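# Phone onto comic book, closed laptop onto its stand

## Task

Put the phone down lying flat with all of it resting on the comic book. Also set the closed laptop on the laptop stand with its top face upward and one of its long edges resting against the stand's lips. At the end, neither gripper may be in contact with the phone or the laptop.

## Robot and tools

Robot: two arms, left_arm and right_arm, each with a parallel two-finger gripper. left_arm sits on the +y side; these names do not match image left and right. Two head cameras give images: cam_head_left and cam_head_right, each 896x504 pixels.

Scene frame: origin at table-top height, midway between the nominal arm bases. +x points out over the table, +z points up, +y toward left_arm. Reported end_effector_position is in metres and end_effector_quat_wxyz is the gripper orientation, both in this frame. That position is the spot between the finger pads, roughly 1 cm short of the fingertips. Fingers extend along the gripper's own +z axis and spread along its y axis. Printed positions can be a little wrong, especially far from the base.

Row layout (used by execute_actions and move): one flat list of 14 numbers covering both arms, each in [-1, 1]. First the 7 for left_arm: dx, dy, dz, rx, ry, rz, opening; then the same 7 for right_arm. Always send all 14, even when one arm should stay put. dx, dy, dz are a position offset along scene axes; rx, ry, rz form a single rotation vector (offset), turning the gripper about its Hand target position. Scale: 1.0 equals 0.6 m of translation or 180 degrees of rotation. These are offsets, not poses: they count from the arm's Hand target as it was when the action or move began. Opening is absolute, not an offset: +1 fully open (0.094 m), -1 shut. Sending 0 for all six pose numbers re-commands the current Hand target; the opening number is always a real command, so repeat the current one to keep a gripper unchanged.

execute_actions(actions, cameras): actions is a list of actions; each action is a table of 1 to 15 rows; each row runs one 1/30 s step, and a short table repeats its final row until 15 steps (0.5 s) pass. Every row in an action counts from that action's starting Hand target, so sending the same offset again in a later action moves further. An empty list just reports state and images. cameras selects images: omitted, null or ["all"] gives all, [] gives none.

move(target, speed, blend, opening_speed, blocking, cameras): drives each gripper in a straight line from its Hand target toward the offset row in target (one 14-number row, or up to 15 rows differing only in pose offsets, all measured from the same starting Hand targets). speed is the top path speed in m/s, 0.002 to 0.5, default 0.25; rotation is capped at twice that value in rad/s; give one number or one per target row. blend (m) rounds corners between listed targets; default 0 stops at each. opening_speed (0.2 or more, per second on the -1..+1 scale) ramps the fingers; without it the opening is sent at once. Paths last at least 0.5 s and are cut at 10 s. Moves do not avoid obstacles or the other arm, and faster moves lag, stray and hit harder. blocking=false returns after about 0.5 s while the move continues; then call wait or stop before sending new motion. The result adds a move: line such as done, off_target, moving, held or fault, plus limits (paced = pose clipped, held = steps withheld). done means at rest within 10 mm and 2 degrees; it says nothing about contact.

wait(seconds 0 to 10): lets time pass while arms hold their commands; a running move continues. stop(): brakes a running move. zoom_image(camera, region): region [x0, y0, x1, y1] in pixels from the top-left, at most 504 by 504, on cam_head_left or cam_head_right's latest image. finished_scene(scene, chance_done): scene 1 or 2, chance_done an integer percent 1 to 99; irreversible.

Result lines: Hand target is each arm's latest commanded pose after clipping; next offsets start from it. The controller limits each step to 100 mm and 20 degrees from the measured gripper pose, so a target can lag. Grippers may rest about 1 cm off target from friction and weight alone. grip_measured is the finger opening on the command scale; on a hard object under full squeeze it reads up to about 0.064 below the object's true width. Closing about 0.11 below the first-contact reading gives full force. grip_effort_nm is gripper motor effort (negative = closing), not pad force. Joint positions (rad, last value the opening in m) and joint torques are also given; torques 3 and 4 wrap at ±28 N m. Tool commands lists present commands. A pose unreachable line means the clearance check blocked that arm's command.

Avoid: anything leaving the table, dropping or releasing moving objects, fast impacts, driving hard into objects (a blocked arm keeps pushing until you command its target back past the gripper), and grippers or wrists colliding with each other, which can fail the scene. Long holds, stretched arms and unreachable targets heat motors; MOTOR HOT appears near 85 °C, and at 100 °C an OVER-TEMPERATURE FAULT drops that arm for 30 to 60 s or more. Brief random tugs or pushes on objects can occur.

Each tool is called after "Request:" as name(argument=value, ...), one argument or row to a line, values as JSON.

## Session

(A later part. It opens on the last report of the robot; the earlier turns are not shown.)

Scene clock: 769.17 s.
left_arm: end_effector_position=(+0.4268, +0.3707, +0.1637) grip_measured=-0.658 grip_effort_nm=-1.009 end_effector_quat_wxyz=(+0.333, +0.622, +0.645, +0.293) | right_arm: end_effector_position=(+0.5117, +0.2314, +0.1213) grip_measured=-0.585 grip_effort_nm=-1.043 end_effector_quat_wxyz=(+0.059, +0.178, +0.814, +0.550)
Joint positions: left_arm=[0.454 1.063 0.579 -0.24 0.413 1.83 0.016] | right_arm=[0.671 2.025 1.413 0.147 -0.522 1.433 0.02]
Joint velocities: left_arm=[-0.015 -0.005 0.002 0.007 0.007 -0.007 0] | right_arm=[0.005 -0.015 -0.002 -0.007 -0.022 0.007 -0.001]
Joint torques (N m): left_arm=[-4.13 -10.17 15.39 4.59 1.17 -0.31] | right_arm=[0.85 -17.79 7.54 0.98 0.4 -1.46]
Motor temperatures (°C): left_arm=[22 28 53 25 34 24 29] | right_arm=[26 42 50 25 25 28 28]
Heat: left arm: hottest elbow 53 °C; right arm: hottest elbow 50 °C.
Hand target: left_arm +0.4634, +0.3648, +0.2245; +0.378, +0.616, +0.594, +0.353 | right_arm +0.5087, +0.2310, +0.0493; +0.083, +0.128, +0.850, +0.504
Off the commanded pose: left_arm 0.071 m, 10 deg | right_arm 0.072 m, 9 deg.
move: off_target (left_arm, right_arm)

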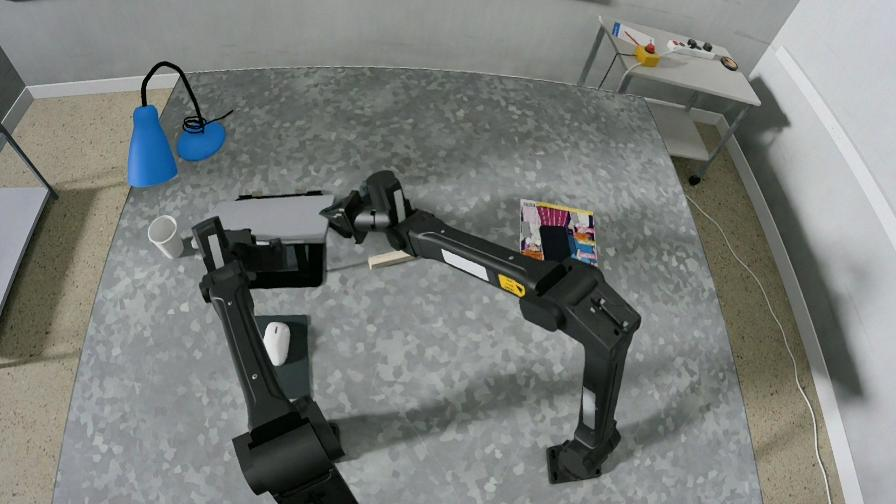

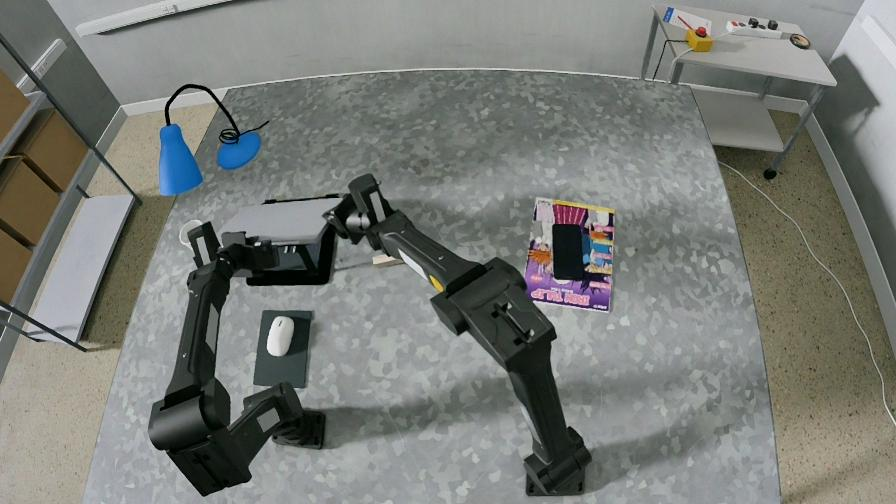

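Request:
move(
  target=[0.01,-0.005,-0.06,0,0,0,-0.85,0.01,-0.005,-0.03,0,0,0,-0.85],
  speed=0.05,
  cameras=["cam_head_left","cam_head_right"],
)

Request:
zoom_image(
  camera="cam_head_left",
  region=[140, 130, 380, 300],
)

Request:
zoom_image(
  camera="cam_head_right",
  region=[160, 130, 400, 300],
)

Scene clock: 774.57 s.
left_arm: end_effector_position=(+0.4466, +0.3667, +0.1522) grip_measured=-0.670 grip_effort_nm=-1.009 end_effector_quat_wxyz=(+0.346, +0.626, +0.622, +0.319) | right_arm: end_effector_position=(+0.5250, +0.2245, +0.1092) grip_measured=-0.579 grip_effort_nm=-1.038 end_effector_quat_wxyz=(+0.063, +0.188, +0.809, +0.554)
Joint positions: left_arm=[0.421 1.132 0.552 -0.07 0.404 1.825 0.015] | right_arm=[0.653 2.055 1.418 0.184 -0.524 1.448 0.02]
Joint velocities: left_arm=[-0.005 0.005 0.007 -0.017 -0.081 -0.022 0] | right_arm=[-0.005 -0.015 0.007 -0.002 0.007 -0.007 -0.001]
Joint torques (N m): left_arm=[-2.96 -10.05 12.81 3.63 0.84 -0.36] | right_arm=[1.44 -17.96 7.02 0.91 0.15 -1.6]
Motor temperatures (°C): left_arm=[22 28 52 25 33 24 29] | right_arm=[26 42 49 25 25 29 28]
Heat: left arm: hottest elbow 52 °C; right arm: hottest elbow 49 °C.
Hand target: left_arm +0.4690, +0.3618, +0.1887; +0.378, +0.616, +0.594, +0.354 | right_arm +0.5145, +0.2277, +0.0313; +0.083, +0.128, +0.850, +0.504
Off the commanded pose: left_arm 0.043 m, 6 deg | right_arm 0.079 m, 10 deg.
move: off_target (left_arm, right_arm)

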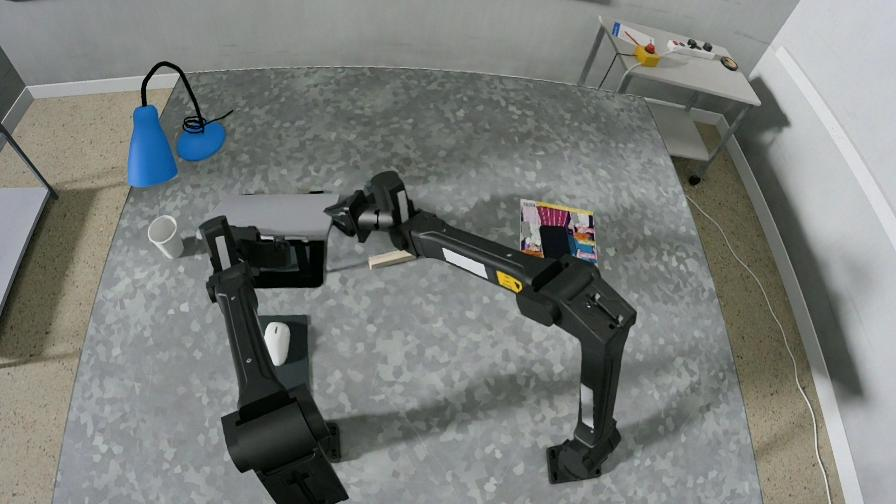

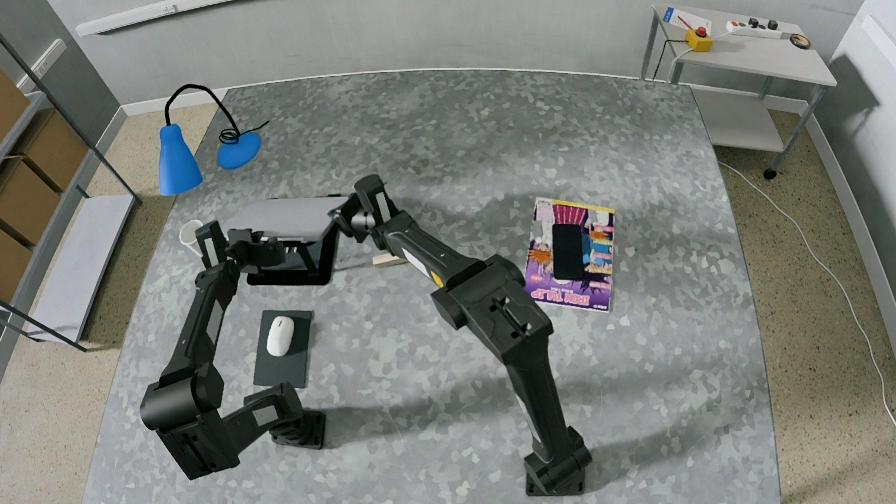

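Scaled by 2.100.

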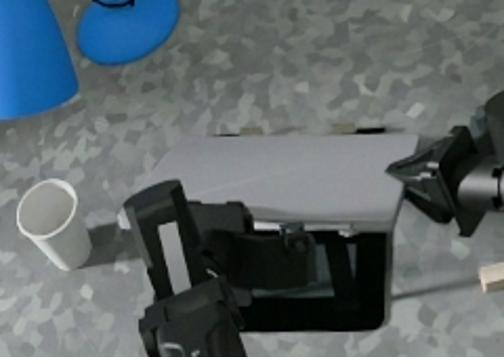

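Scaled by 2.100.

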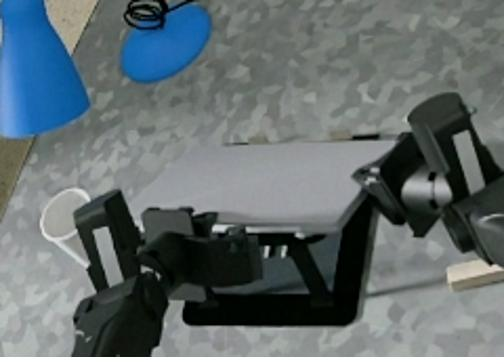

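Request:
move(
  target=[-0.02,-0.005,-0.06,0,0,0.0,-0.85,0.025,-0.0,0.07,0,0,0.02,-0.85],
  speed=0.05,
  cameras=["cam_head_left","cam_head_right"],
)

Request:
zoom_image(
  camera="cam_head_left",
  region=[140, 130, 380, 300],
)

Request:
zoom_image(
  camera="cam_head_right",
  region=[160, 130, 400, 300],
)

Scene clock: 780.83 s.
left_arm: end_effector_position=(+0.4500, +0.3656, +0.1514) grip_measured=-0.671 grip_effort_nm=-1.004 end_effector_quat_wxyz=(+0.368, +0.612, +0.608, +0.346) | right_arm: end_effector_position=(+0.5317, +0.2230, +0.1195) grip_measured=-0.579 grip_effort_nm=-1.038 end_effector_quat_wxyz=(+0.050, +0.159, +0.825, +0.540)
Joint positions: left_arm=[0.419 1.146 0.506 0.076 0.414 1.794 0.015] | right_arm=[0.635 2.055 1.482 0.058 -0.582 1.368 0.02]
Joint velocities: left_arm=[-0.005 -0.005 -0.002 0.002 -0.081 -0.037 0.001] | right_arm=[0.005 -0.024 -0.012 0.022 -0.007 -0.081 0.002]
Joint torques (N m): left_arm=[-2.9 -6.53 9.37 3.49 0.44 -0.02] | right_arm=[0.91 -20.13 9.57 0.36 -0.23 -1.34]
Motor temperatures (°C): left_arm=[22 28 51 25 32 24 29] | right_arm=[26 43 48 25 25 29 28]
Heat: left arm: hottest elbow 51 °C; right arm: hottest elbow 48 °C.
Hand target: left_arm +0.4566, +0.3589, +0.1529; +0.378, +0.616, +0.594, +0.353 | right_arm +0.5299, +0.2278, +0.0730; +0.067, +0.101, +0.854, +0.507
Off the commanded pose: left_arm 0.010 m, 2 deg | right_arm 0.046 m, 9 deg.
move: off_target (right_arm)

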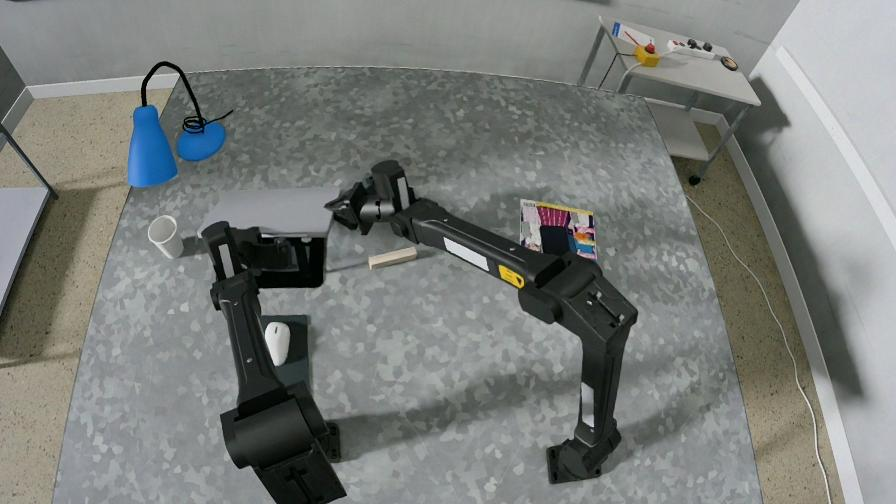

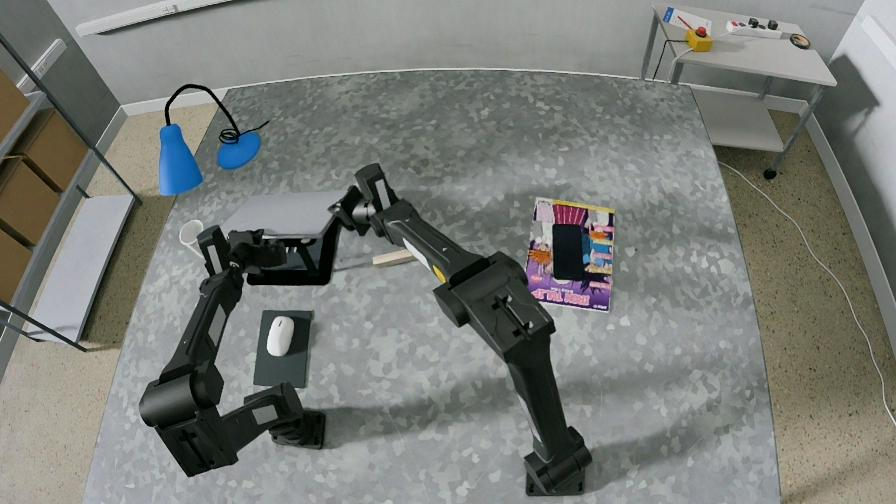

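Scaled by 2.100.

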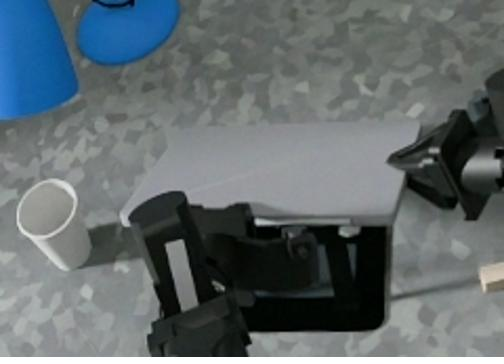

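Scaled by 2.100.

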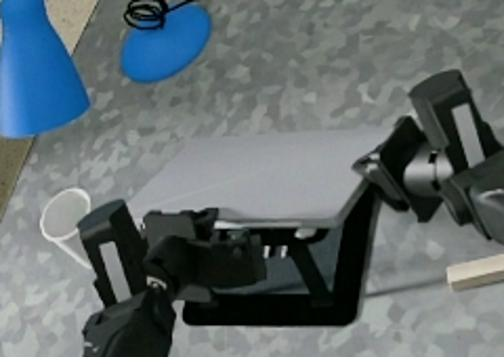

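Request:
execute_actions(
  actions=[],
)

Request:
zoom_image(
  camera="cam_head_left",
  region=[140, 120, 400, 320],
)

Request:
zoom_image(
  camera="cam_head_right",
  region=[140, 120, 400, 320],
)

Scene clock: 792.93 s.
left_arm: end_effector_position=(+0.4499, +0.3656, +0.1513) grip_measured=-0.671 grip_effort_nm=-1.009 end_effector_quat_wxyz=(+0.368, +0.612, +0.608, +0.346) | right_arm: end_effector_position=(+0.5317, +0.2231, +0.1196) grip_measured=-0.579 grip_effort_nm=-1.038 end_effector_quat_wxyz=(+0.050, +0.159, +0.825, +0.540)
Joint positions: left_arm=[0.419 1.146 0.505 0.076 0.414 1.794 0.015] | right_arm=[0.635 2.055 1.482 0.058 -0.583 1.367 0.02]
Joint velocities: left_arm=[0.005 0.005 -0.012 0.007 -0.11 -0.007 -0.001] | right_arm=[-0.015 -0.005 0.002 0.007 0.037 -0.051 -0.001]
Joint torques (N m): left_arm=[-2.67 -6.59 8.9 3.29 0.46 -0.08] | right_arm=[1.03 -20.19 9.63 0.43 -0.24 -1.37]
Motor temperatures (°C): left_arm=[22 28 48 24 31 24 29] | right_arm=[26 43 48 25 25 29 28]
Heat: left arm: hottest elbow 48 °C; right arm: hottest elbow 48 °C.
Hand target: left_arm +0.4565, +0.3589, +0.1528; +0.378, +0.616, +0.594, +0.353 | right_arm +0.5299, +0.2278, +0.0731; +0.067, +0.101, +0.854, +0.507
Tool commands: left_gripper/opening=-0.85 right_gripper/opening=-0.85
Off the commanded pose: left_arm 0.010 m, 2 deg | right_arm 0.047 m, 9 deg.

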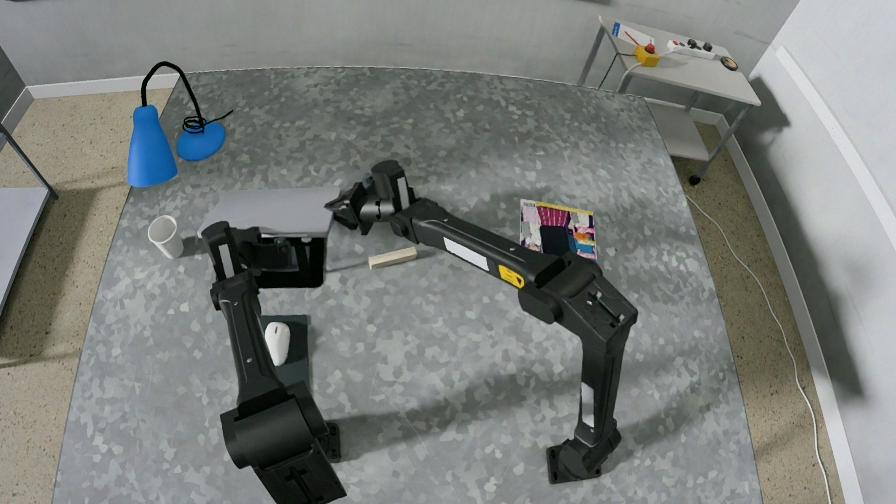

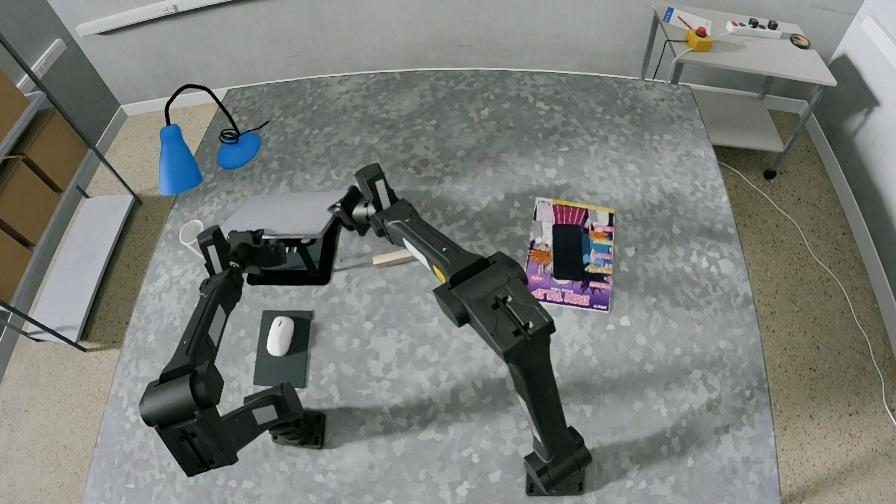

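Scaled by 1.938.

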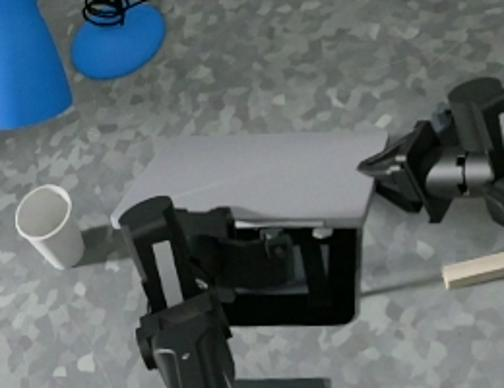

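Scaled by 1.938.

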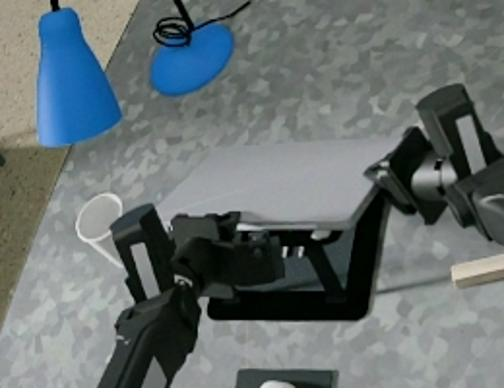

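Request:
move(
  target=[-0.05,0,0.02,0,0,0,-0.85,-0.05,0,0.05,0,0,0,-0.85],
  speed=0.04,
)

Request:
zoom_image(
  camera="cam_head_left",
  region=[140, 120, 400, 320],
)

Scene clock: 826.47 s.
left_arm: end_effector_position=(+0.4330, +0.3617, +0.1522) grip_measured=-0.671 grip_effort_nm=-1.009 end_effector_quat_wxyz=(+0.372, +0.609, +0.614, +0.337) | right_arm: end_effector_position=(+0.5221, +0.2214, +0.1267) grip_measured=-0.579 grip_effort_nm=-1.043 end_effector_quat_wxyz=(+0.049, +0.156, +0.831, +0.531)
Joint positions: left_arm=[0.437 1.089 0.477 0.031 0.438 1.79 0.015] | right_arm=[0.643 2.025 1.467 0.02 -0.573 1.351 0.02]
Joint velocities: left_arm=[-0.015 -0.015 -0.007 -0.002 0.007 -0.066 0] | right_arm=[-0.015 -0.015 0.002 0.002 -0.007 -0.051 0]
Joint torques (N m): left_arm=[-0.85 -10.17 8.31 1.68 1.01 0.23] | right_arm=[2.37 -24.53 6.67 0.77 0.27 -1.11]
Motor temperatures (°C): left_arm=[22 27 44 24 30 24 30] | right_arm=[26 44 48 25 24 30 29]
Heat: left arm: hottest elbow 44 °C; right arm: hottest elbow 48 °C.
Hand target: left_arm +0.4267, +0.3593, +0.1647; +0.378, +0.616, +0.594, +0.353 | right_arm +0.5005, +0.2285, +0.1034; +0.067, +0.101, +0.854, +0.507
Off the commanded pose: left_arm 0.014 m, 3 deg | right_arm 0.033 m, 8 deg.
move: off_target (left_arm, right_arm)

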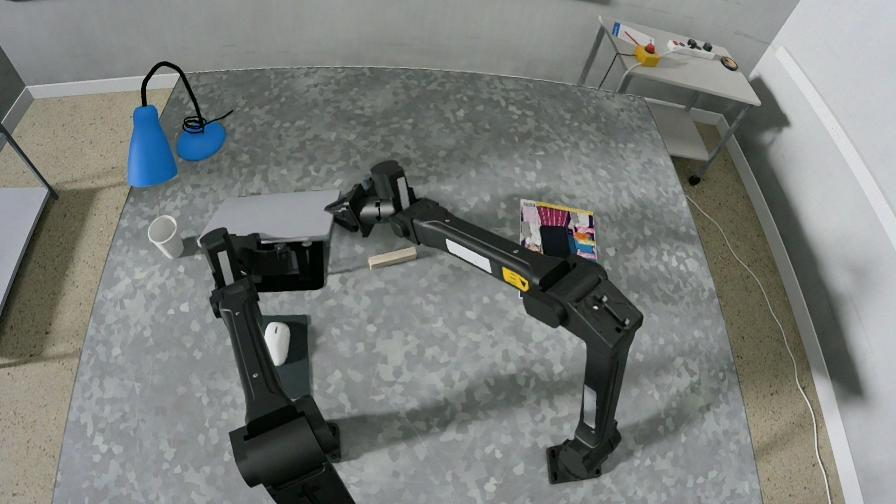

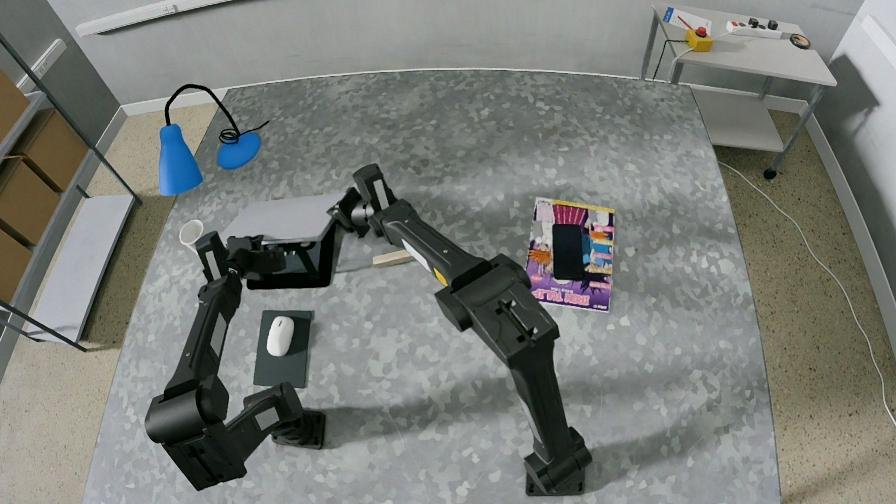

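Scaled by 1.938.

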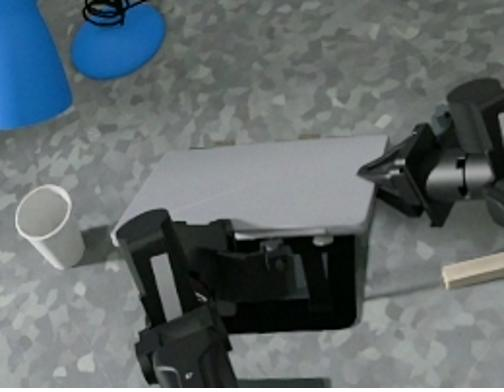

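Request:
move(
  target=[-0.01,0,-0.03,0,0,0,-0.85,0.01,0,-0.06,0,0,0,-0.85],
  speed=0.04,
)

Request:
zoom_image(
  camera="cam_head_left",
  region=[140, 120, 400, 320],
)

Request:
zoom_image(
  camera="cam_head_right",
  region=[140, 120, 400, 320],
)

Scene clock: 832.40 s.
left_arm: end_effector_position=(+0.4314, +0.3620, +0.1520) grip_measured=-0.671 grip_effort_nm=-1.009 end_effector_quat_wxyz=(+0.379, +0.607, +0.606, +0.348) | right_arm: end_effector_position=(+0.5221, +0.2215, +0.1275) grip_measured=-0.579 grip_effort_nm=-1.038 end_effector_quat_wxyz=(+0.058, +0.149, +0.827, +0.539)
Joint positions: left_arm=[0.444 1.088 0.457 0.081 0.45 1.79 0.015] | right_arm=[0.643 2.025 1.455 0.057 -0.574 1.345 0.02]
Joint velocities: left_arm=[-0.015 -0.015 0.002 0.002 -0.11 -0.007 -0.001] | right_arm=[0.005 -0.015 0.007 -0.012 0.007 -0.022 0]
Joint torques (N m): left_arm=[-0.03 -8.47 6.49 1.94 0.87 0.32] | right_arm=[1.96 -19.84 6.56 1.62 0.1 -1.13]
Motor temperatures (°C): left_arm=[22 28 43 24 30 24 30] | right_arm=[26 44 47 25 24 30 29]
Heat: left arm: hottest elbow 43 °C; right arm: hottest elbow 47 °C.
Hand target: left_arm +0.4206, +0.3594, +0.1469; +0.378, +0.616, +0.594, +0.353 | right_arm +0.5060, +0.2280, +0.0675; +0.067, +0.101, +0.854, +0.507
Off the commanded pose: left_arm 0.012 m, 2 deg | right_arm 0.062 m, 7 deg.
move: off_target (left_arm, right_arm)

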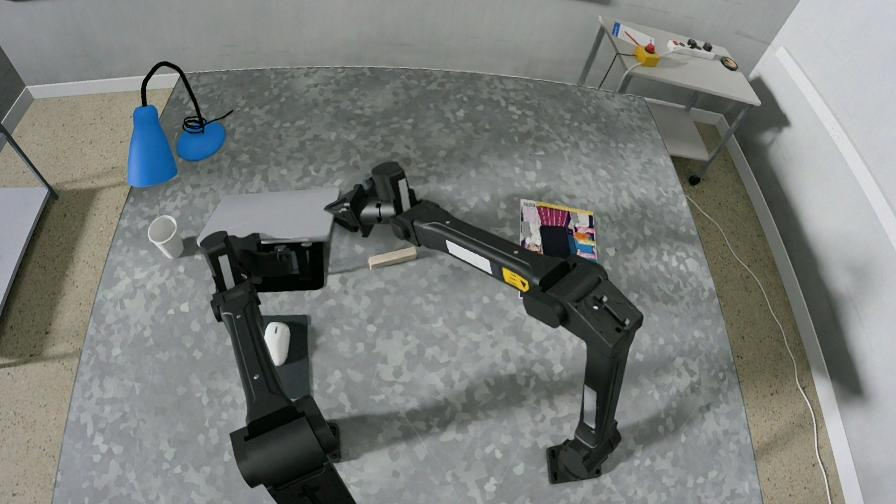

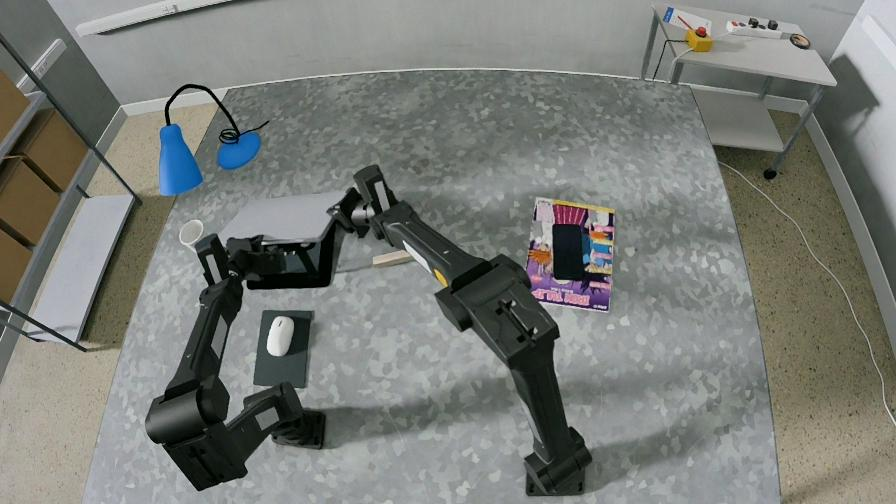

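Scaled by 1.938.

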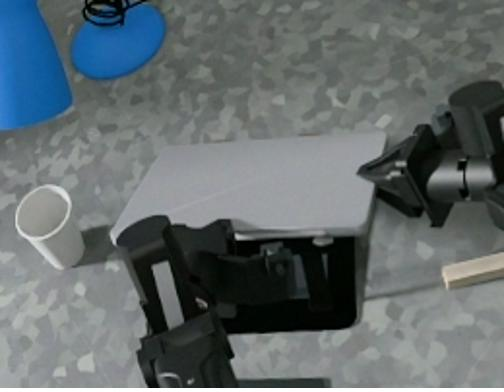

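Scaled by 1.938.

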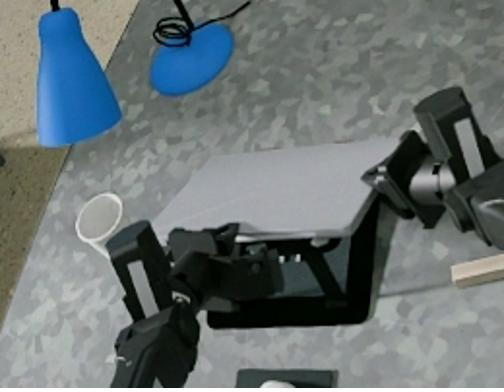

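Request:
move(
  target=[
    [-0.01,0,0.05,0,0,0,-0.85,0.0,0,0.12,0,0,0,-0.85],
    [-0.05,0,0.05,0,0,0,-0.85,-0.06,0,0.12,0,0,0,-0.85],
  ],
  speed=0.06,
)

Request:
zoom_image(
  camera="cam_head_left",
  region=[140, 120, 400, 320],
)

Request:
zoom_image(
  camera="cam_head_right",
  region=[140, 120, 400, 320],
)

Scene clock: 842.87 s.
left_arm: end_effector_position=(+0.3921, +0.3592, +0.1534) grip_measured=-0.671 grip_effort_nm=-1.009 end_effector_quat_wxyz=(+0.375, +0.598, +0.634, +0.317) | right_arm: end_effector_position=(+0.4850, +0.2187, +0.1356) grip_measured=-0.584 grip_effort_nm=-1.043 end_effector_quat_wxyz=(+0.038, +0.155, +0.847, +0.506)
Joint positions: left_arm=[0.504 0.949 0.423 -0.104 0.494 1.789 0.015] | right_arm=[0.676 1.945 1.402 -0.058 -0.544 1.335 0.02]
Joint velocities: left_arm=[0.005 0.015 0.002 -0.002 -0.007 0.037 0] | right_arm=[-0.005 0.005 -0.002 0.017 0.007 -0.037 0.001]
Joint torques (N m): left_arm=[-0.67 -9.88 10.44 1.94 1 0.61] | right_arm=[2.67 -25.52 7.53 2.26 0.31 -0.81]
Motor temperatures (°C): left_arm=[22 28 43 24 30 24 30] | right_arm=[26 44 45 25 24 30 29]
Heat: left arm: hottest elbow 43 °C; right arm: hottest elbow 45 °C.
Hand target: left_arm +0.3910, +0.3599, +0.1768; +0.378, +0.616, +0.594, +0.354 | right_arm +0.4710, +0.2294, +0.1399; +0.067, +0.101, +0.854, +0.506
Off the commanded pose: left_arm 0.024 m, 7 deg | right_arm 0.018 m, 7 deg.
move: off_target (left_arm, right_arm)

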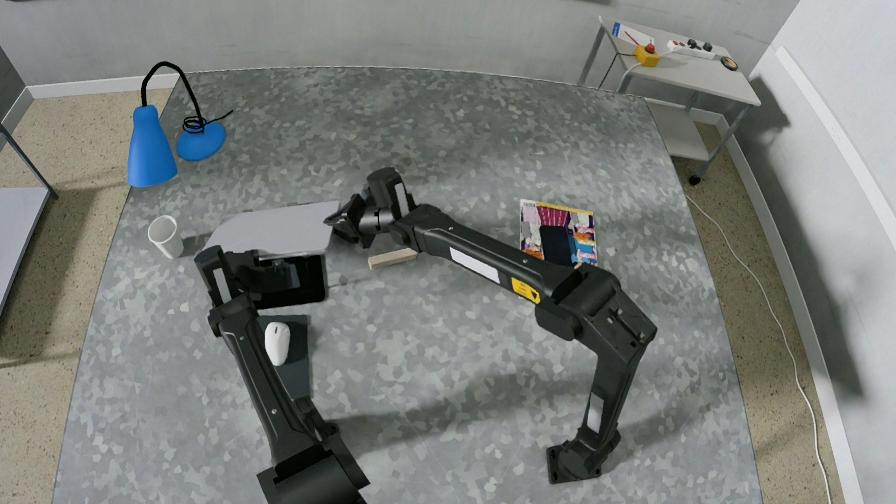

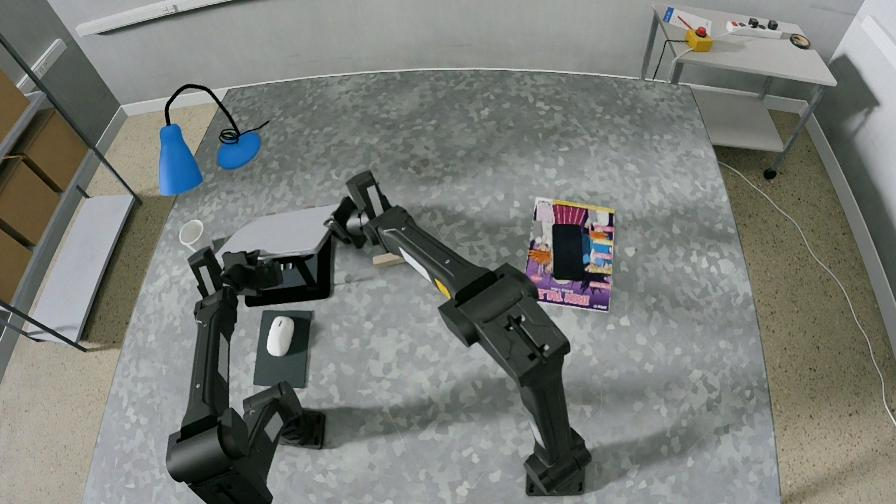

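Scaled by 1.938.

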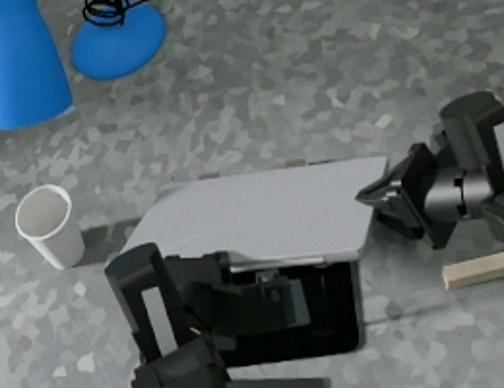

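Scaled by 1.938.

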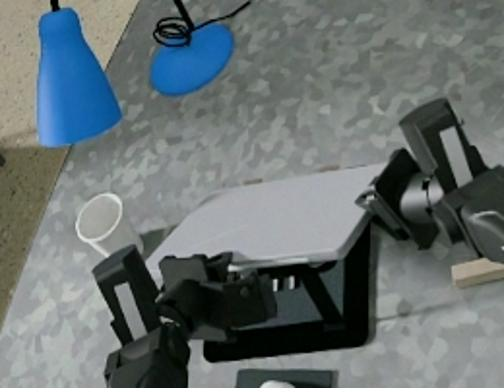

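Request:
move(
  target=[0.01,0,-0.045,0,0,0,-0.85,0.02,-0.01,-0.06,0,0,0,-0.85],
  speed=0.05,
)

Request:
zoom_image(
  camera="cam_head_left",
  region=[140, 120, 400, 320],
)

Scene clock: 856.20 s.
left_arm: end_effector_position=(+0.3956, +0.3608, +0.1518) grip_measured=-0.671 grip_effort_nm=-1.004 end_effector_quat_wxyz=(+0.382, +0.596, +0.621, +0.337) | right_arm: end_effector_position=(+0.4873, +0.2205, +0.1369) grip_measured=-0.585 grip_effort_nm=-1.043 end_effector_quat_wxyz=(+0.050, +0.148, +0.839, +0.521)
Joint positions: left_arm=[0.504 0.966 0.398 -0.012 0.496 1.79 0.015] | right_arm=[0.676 1.949 1.387 0.006 -0.545 1.337 0.02]
Joint velocities: left_arm=[-0.005 -0.015 -0.002 0.012 -0.007 0.007 0.001] | right_arm=[0.005 0.015 -0.002 -0.002 0.007 0.066 0]
Joint torques (N m): left_arm=[-1.44 -4.84 8.8 3 0.64 0.62] | right_arm=[0.97 -20.42 7.56 2.13 -0.24 -0.94]
Motor temperatures (°C): left_arm=[22 28 42 24 30 24 30] | right_arm=[26 45 45 25 24 29 29]
Heat: left arm: hottest elbow 42 °C; right arm: hottest shoulder 45 °C.
Hand target: left_arm +0.3967, +0.3597, +0.1498; +0.378, +0.616, +0.594, +0.353 | right_arm +0.4824, +0.2229, +0.1038; +0.067, +0.101, +0.854, +0.507
Off the commanded pose: left_arm 0.003 m, 4 deg | right_arm 0.033 m, 6 deg.
move: off_target (left_arm, right_arm)

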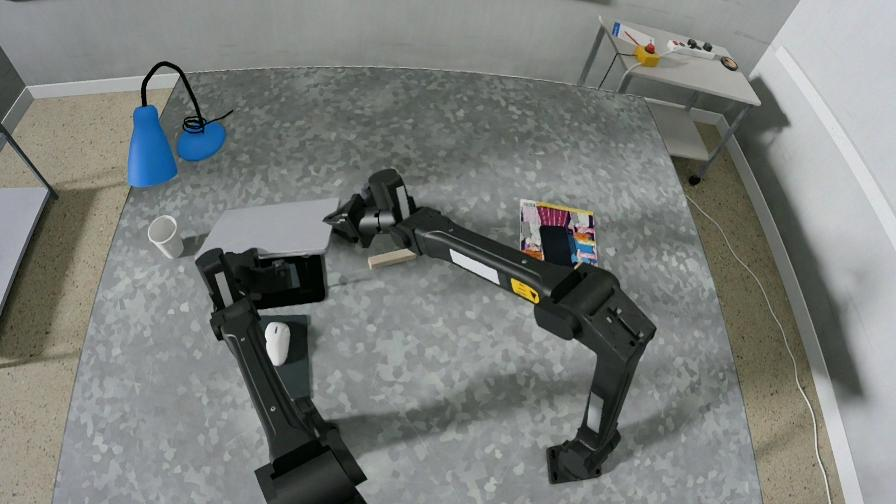

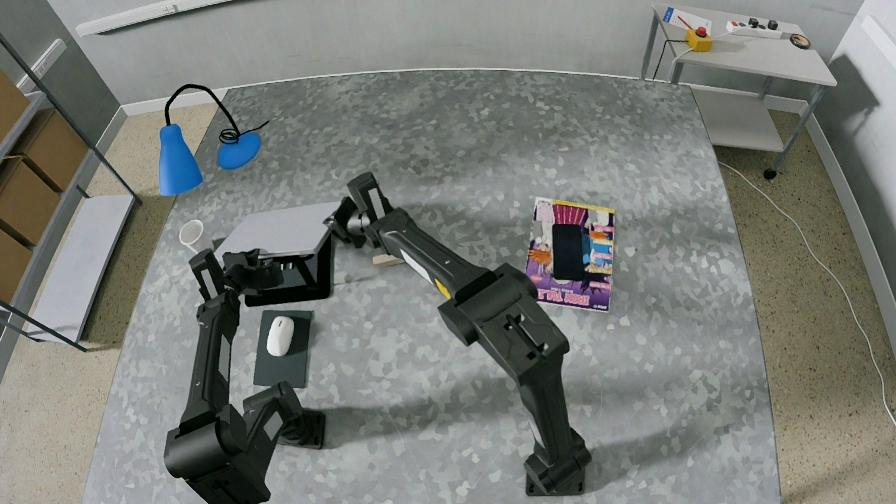

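Scaled by 1.938.

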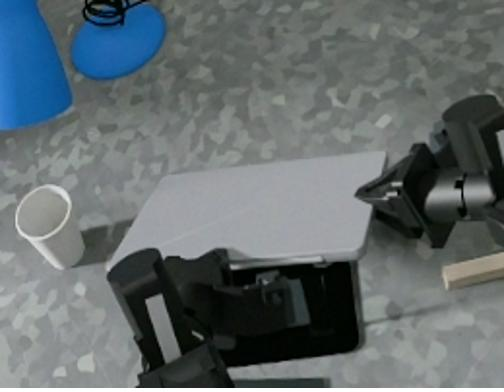

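Request:
move(
  target=[0,0,0,0,0,0,-0.85,0.0,0,0.02,0,0,0,-0.4],
  speed=0.05,
  opening_speed=0.3,
)

Request:
zoom_image(
  camera="cam_head_left",
  region=[140, 120, 400, 320],
)

Scene clock: 864.83 s.
left_arm: end_effector_position=(+0.3960, +0.3608, +0.1513) grip_measured=-0.671 grip_effort_nm=-1.009 end_effector_quat_wxyz=(+0.379, +0.603, +0.614, +0.340) | right_arm: end_effector_position=(+0.4853, +0.2189, +0.1283) grip_measured=-0.401 grip_effort_nm=0.042 end_effector_quat_wxyz=(+0.070, +0.107, +0.850, +0.512)
Joint positions: left_arm=[0.504 0.969 0.398 -0.009 0.498 1.811 0.015] | right_arm=[0.676 1.956 1.383 -0.005 -0.546 1.234 0.028]
Joint velocities: left_arm=[-0.005 0.015 -0.002 0.022 -0.051 -0.037 0] | right_arm=[-0.005 -0.005 -0.017 0.002 0.007 -0.007 0.001]
Joint torques (N m): left_arm=[-1.49 -4.54 8.76 3 0.58 0.4] | right_arm=[1.03 -22.42 8.7 1.48 -0.17 -0.05]
Motor temperatures (°C): left_arm=[22 28 42 24 30 24 30] | right_arm=[26 45 45 25 24 29 29]
Heat: left arm: hottest elbow 42 °C; right arm: hottest shoulder 45 °C.
Hand target: left_arm +0.3967, +0.3597, +0.1499; +0.378, +0.616, +0.594, +0.353 | right_arm +0.4825, +0.2229, +0.1158; +0.067, +0.101, +0.854, +0.506
Off the commanded pose: left_arm 0.002 m, 3 deg | right_arm 0.013 m, 1 deg.
move: off_target (left_arm, right_arm)

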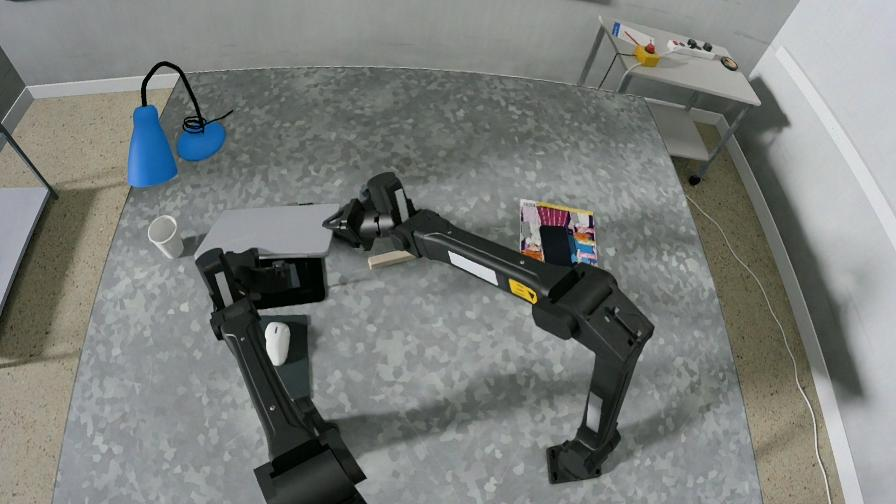

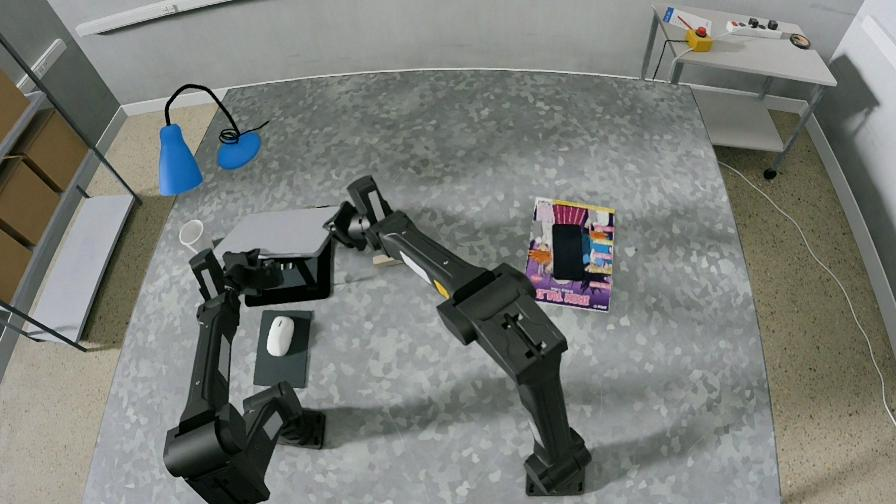

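Scaled by 1.938.

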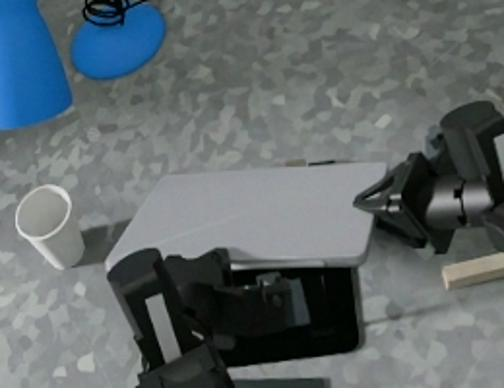

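Request:
move(
  target=[
    [0,0,0,0,0,0,-0.85,-0.02,-0.08,0.035,0,0,0,-0.2],
    [0,0,0,0,0,0,-0.85,-0.05,-0.25,0.16,0,0,0,-0.2],
  ],
  speed=[0.08,0.2],
)

Request:
zoom_image(
  camera="cam_head_left",
  region=[140, 120, 400, 320],
)

Request:
zoom_image(
  camera="cam_head_right",
  region=[140, 120, 400, 320],
)

Scene clock: 870.73 s.
left_arm: end_effector_position=(+0.3961, +0.3601, +0.1513) grip_measured=-0.671 grip_effort_nm=-1.004 end_effector_quat_wxyz=(+0.377, +0.608, +0.609, +0.342) | right_arm: end_effector_position=(+0.4544, +0.0807, +0.2204) grip_measured=-0.201 grip_effort_nm=0.066 end_effector_quat_wxyz=(+0.072, +0.098, +0.850, +0.513)
Joint positions: left_arm=[0.504 0.97 0.398 -0.009 0.502 1.827 0.015] | right_arm=[0.499 1.605 1.168 -0.215 -0.698 1.09 0.038]
Joint velocities: left_arm=[-0.005 0.005 0.012 0.007 -0.022 0.066 0] | right_arm=[0.015 -0.015 0.007 -0.002 0.007 0.007 0]
Joint torques (N m): left_arm=[-1.44 -5.07 8.83 2.85 0.48 0.25] | right_arm=[0.09 -18.61 8.08 0.98 -0.29 0.01]
Motor temperatures (°C): left_arm=[22 27 42 24 30 24 30] | right_arm=[26 45 45 25 24 28 28]
Heat: left arm: hottest elbow 42 °C; right arm: hottest shoulder 45 °C.
Hand target: left_arm +0.3967, +0.3597, +0.1498; +0.378, +0.616, +0.594, +0.353 | right_arm +0.4518, +0.0742, +0.2138; +0.068, +0.101, +0.853, +0.507
Off the commanded pose: left_arm 0.002 m, 2 deg | right_arm 0.012 m, 1 deg.
move: off_target (right_arm)

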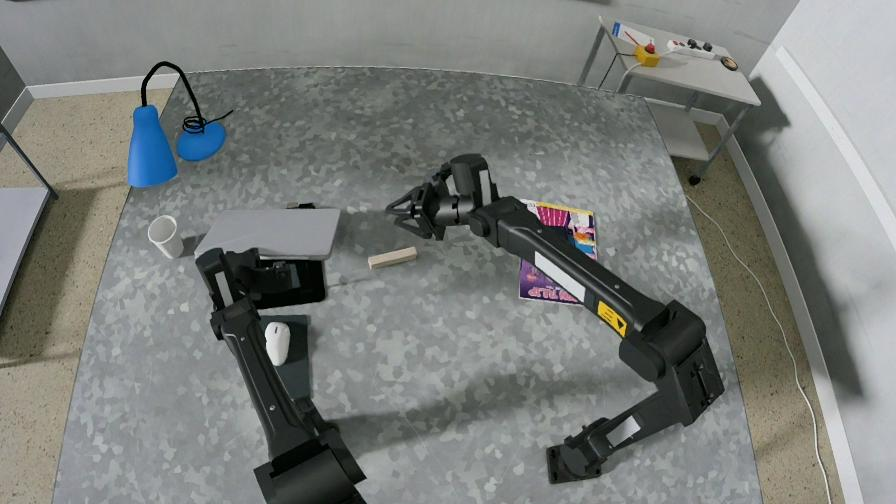

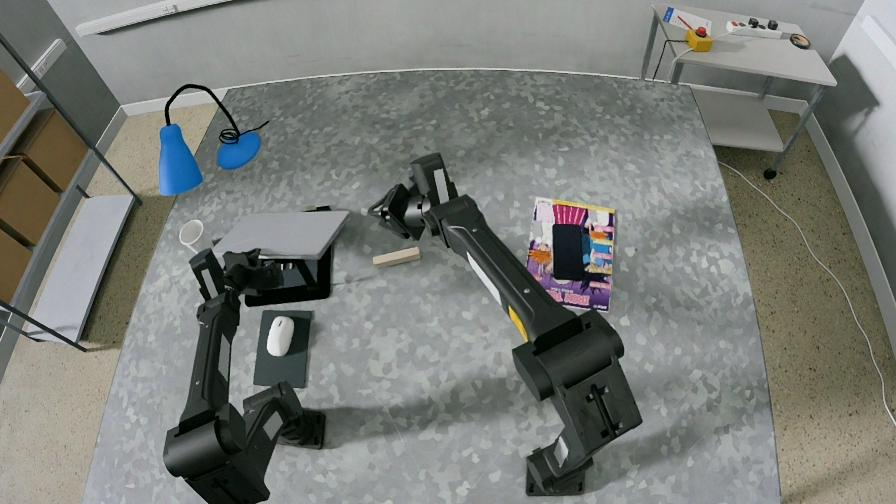

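Scaled by 1.938.

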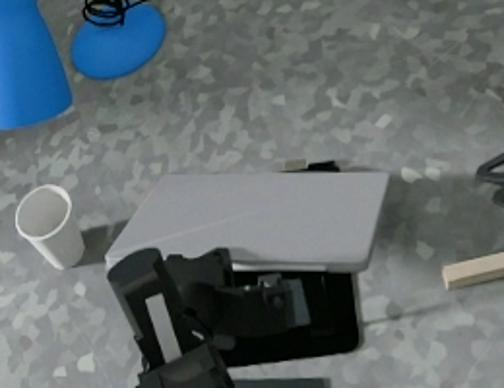

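Scaled by 1.938.

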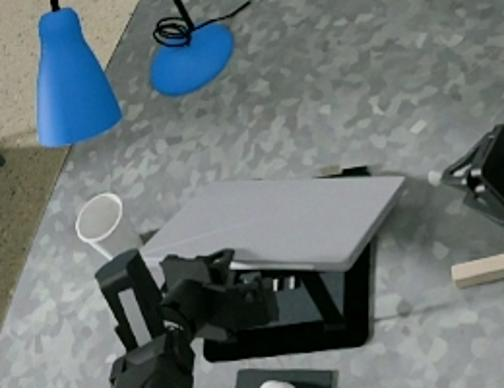

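Request:
move(
  target=[0.0,0,0.0,0,0,0,-0.35,0,0,0,0,0,0,-0.2],
  speed=0.05,
  opening_speed=0.3,
)

Request:
zoom_image(
  camera="cam_head_left",
  region=[140, 120, 400, 320],
)

Scene clock: 877.37 s.
left_arm: end_effector_position=(+0.4000, +0.3606, +0.1586) grip_measured=-0.353 grip_effort_nm=0.164 end_effector_quat_wxyz=(+0.382, +0.612, +0.593, +0.358) | right_arm: end_effector_position=(+0.4544, +0.0807, +0.2204) grip_measured=-0.201 grip_effort_nm=0.061 end_effector_quat_wxyz=(+0.072, +0.097, +0.850, +0.512)
Joint positions: left_arm=[0.504 0.97 0.398 0.028 0.512 1.842 0.03] | right_arm=[0.499 1.605 1.168 -0.215 -0.698 1.089 0.038]
Joint velocities: left_arm=[-0.005 -0.015 -0.002 -0.002 -0.007 -0.037 0] | right_arm=[0.015 -0.005 -0.017 -0.002 -0.007 -0.007 -0.001]
Joint torques (N m): left_arm=[-0.38 -4.42 8.8 1.62 0.1 0.06] | right_arm=[-0.09 -18.61 8.03 0.96 -0.29 0.03]
Motor temperatures (°C): left_arm=[22 27 41 24 30 24 30] | right_arm=[26 44 45 25 24 28 28]
Heat: left arm: hottest elbow 41 °C; right arm: hottest elbow 45 °C.
Hand target: left_arm +0.3967, +0.3597, +0.1499; +0.377, +0.616, +0.594, +0.353 | right_arm +0.4518, +0.0742, +0.2138; +0.068, +0.102, +0.853, +0.507
Off the commanded pose: left_arm 0.009 m, 1 deg | right_arm 0.010 m, 1 deg.
move: done

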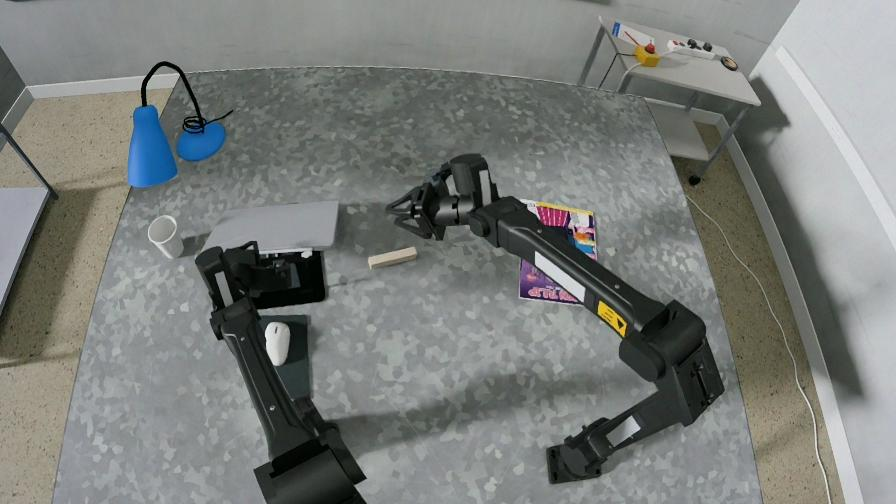

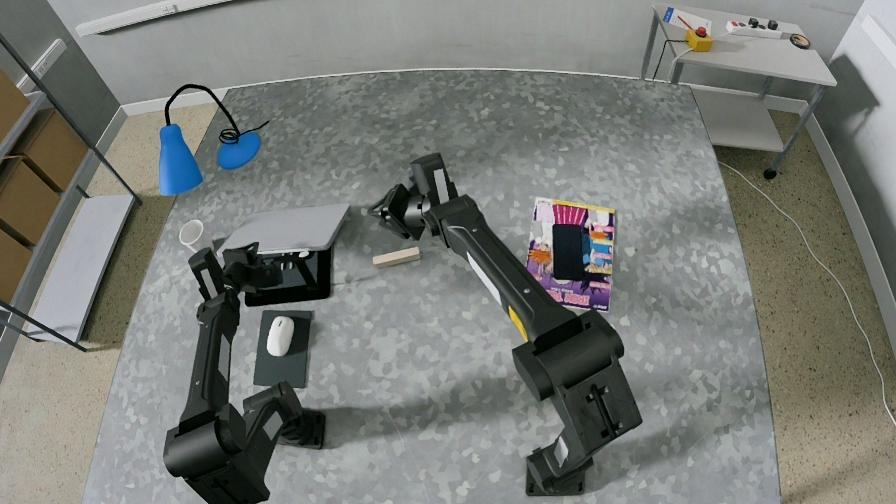

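Scaled by 1.938.

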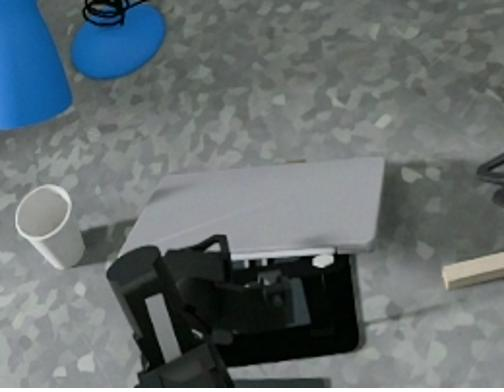

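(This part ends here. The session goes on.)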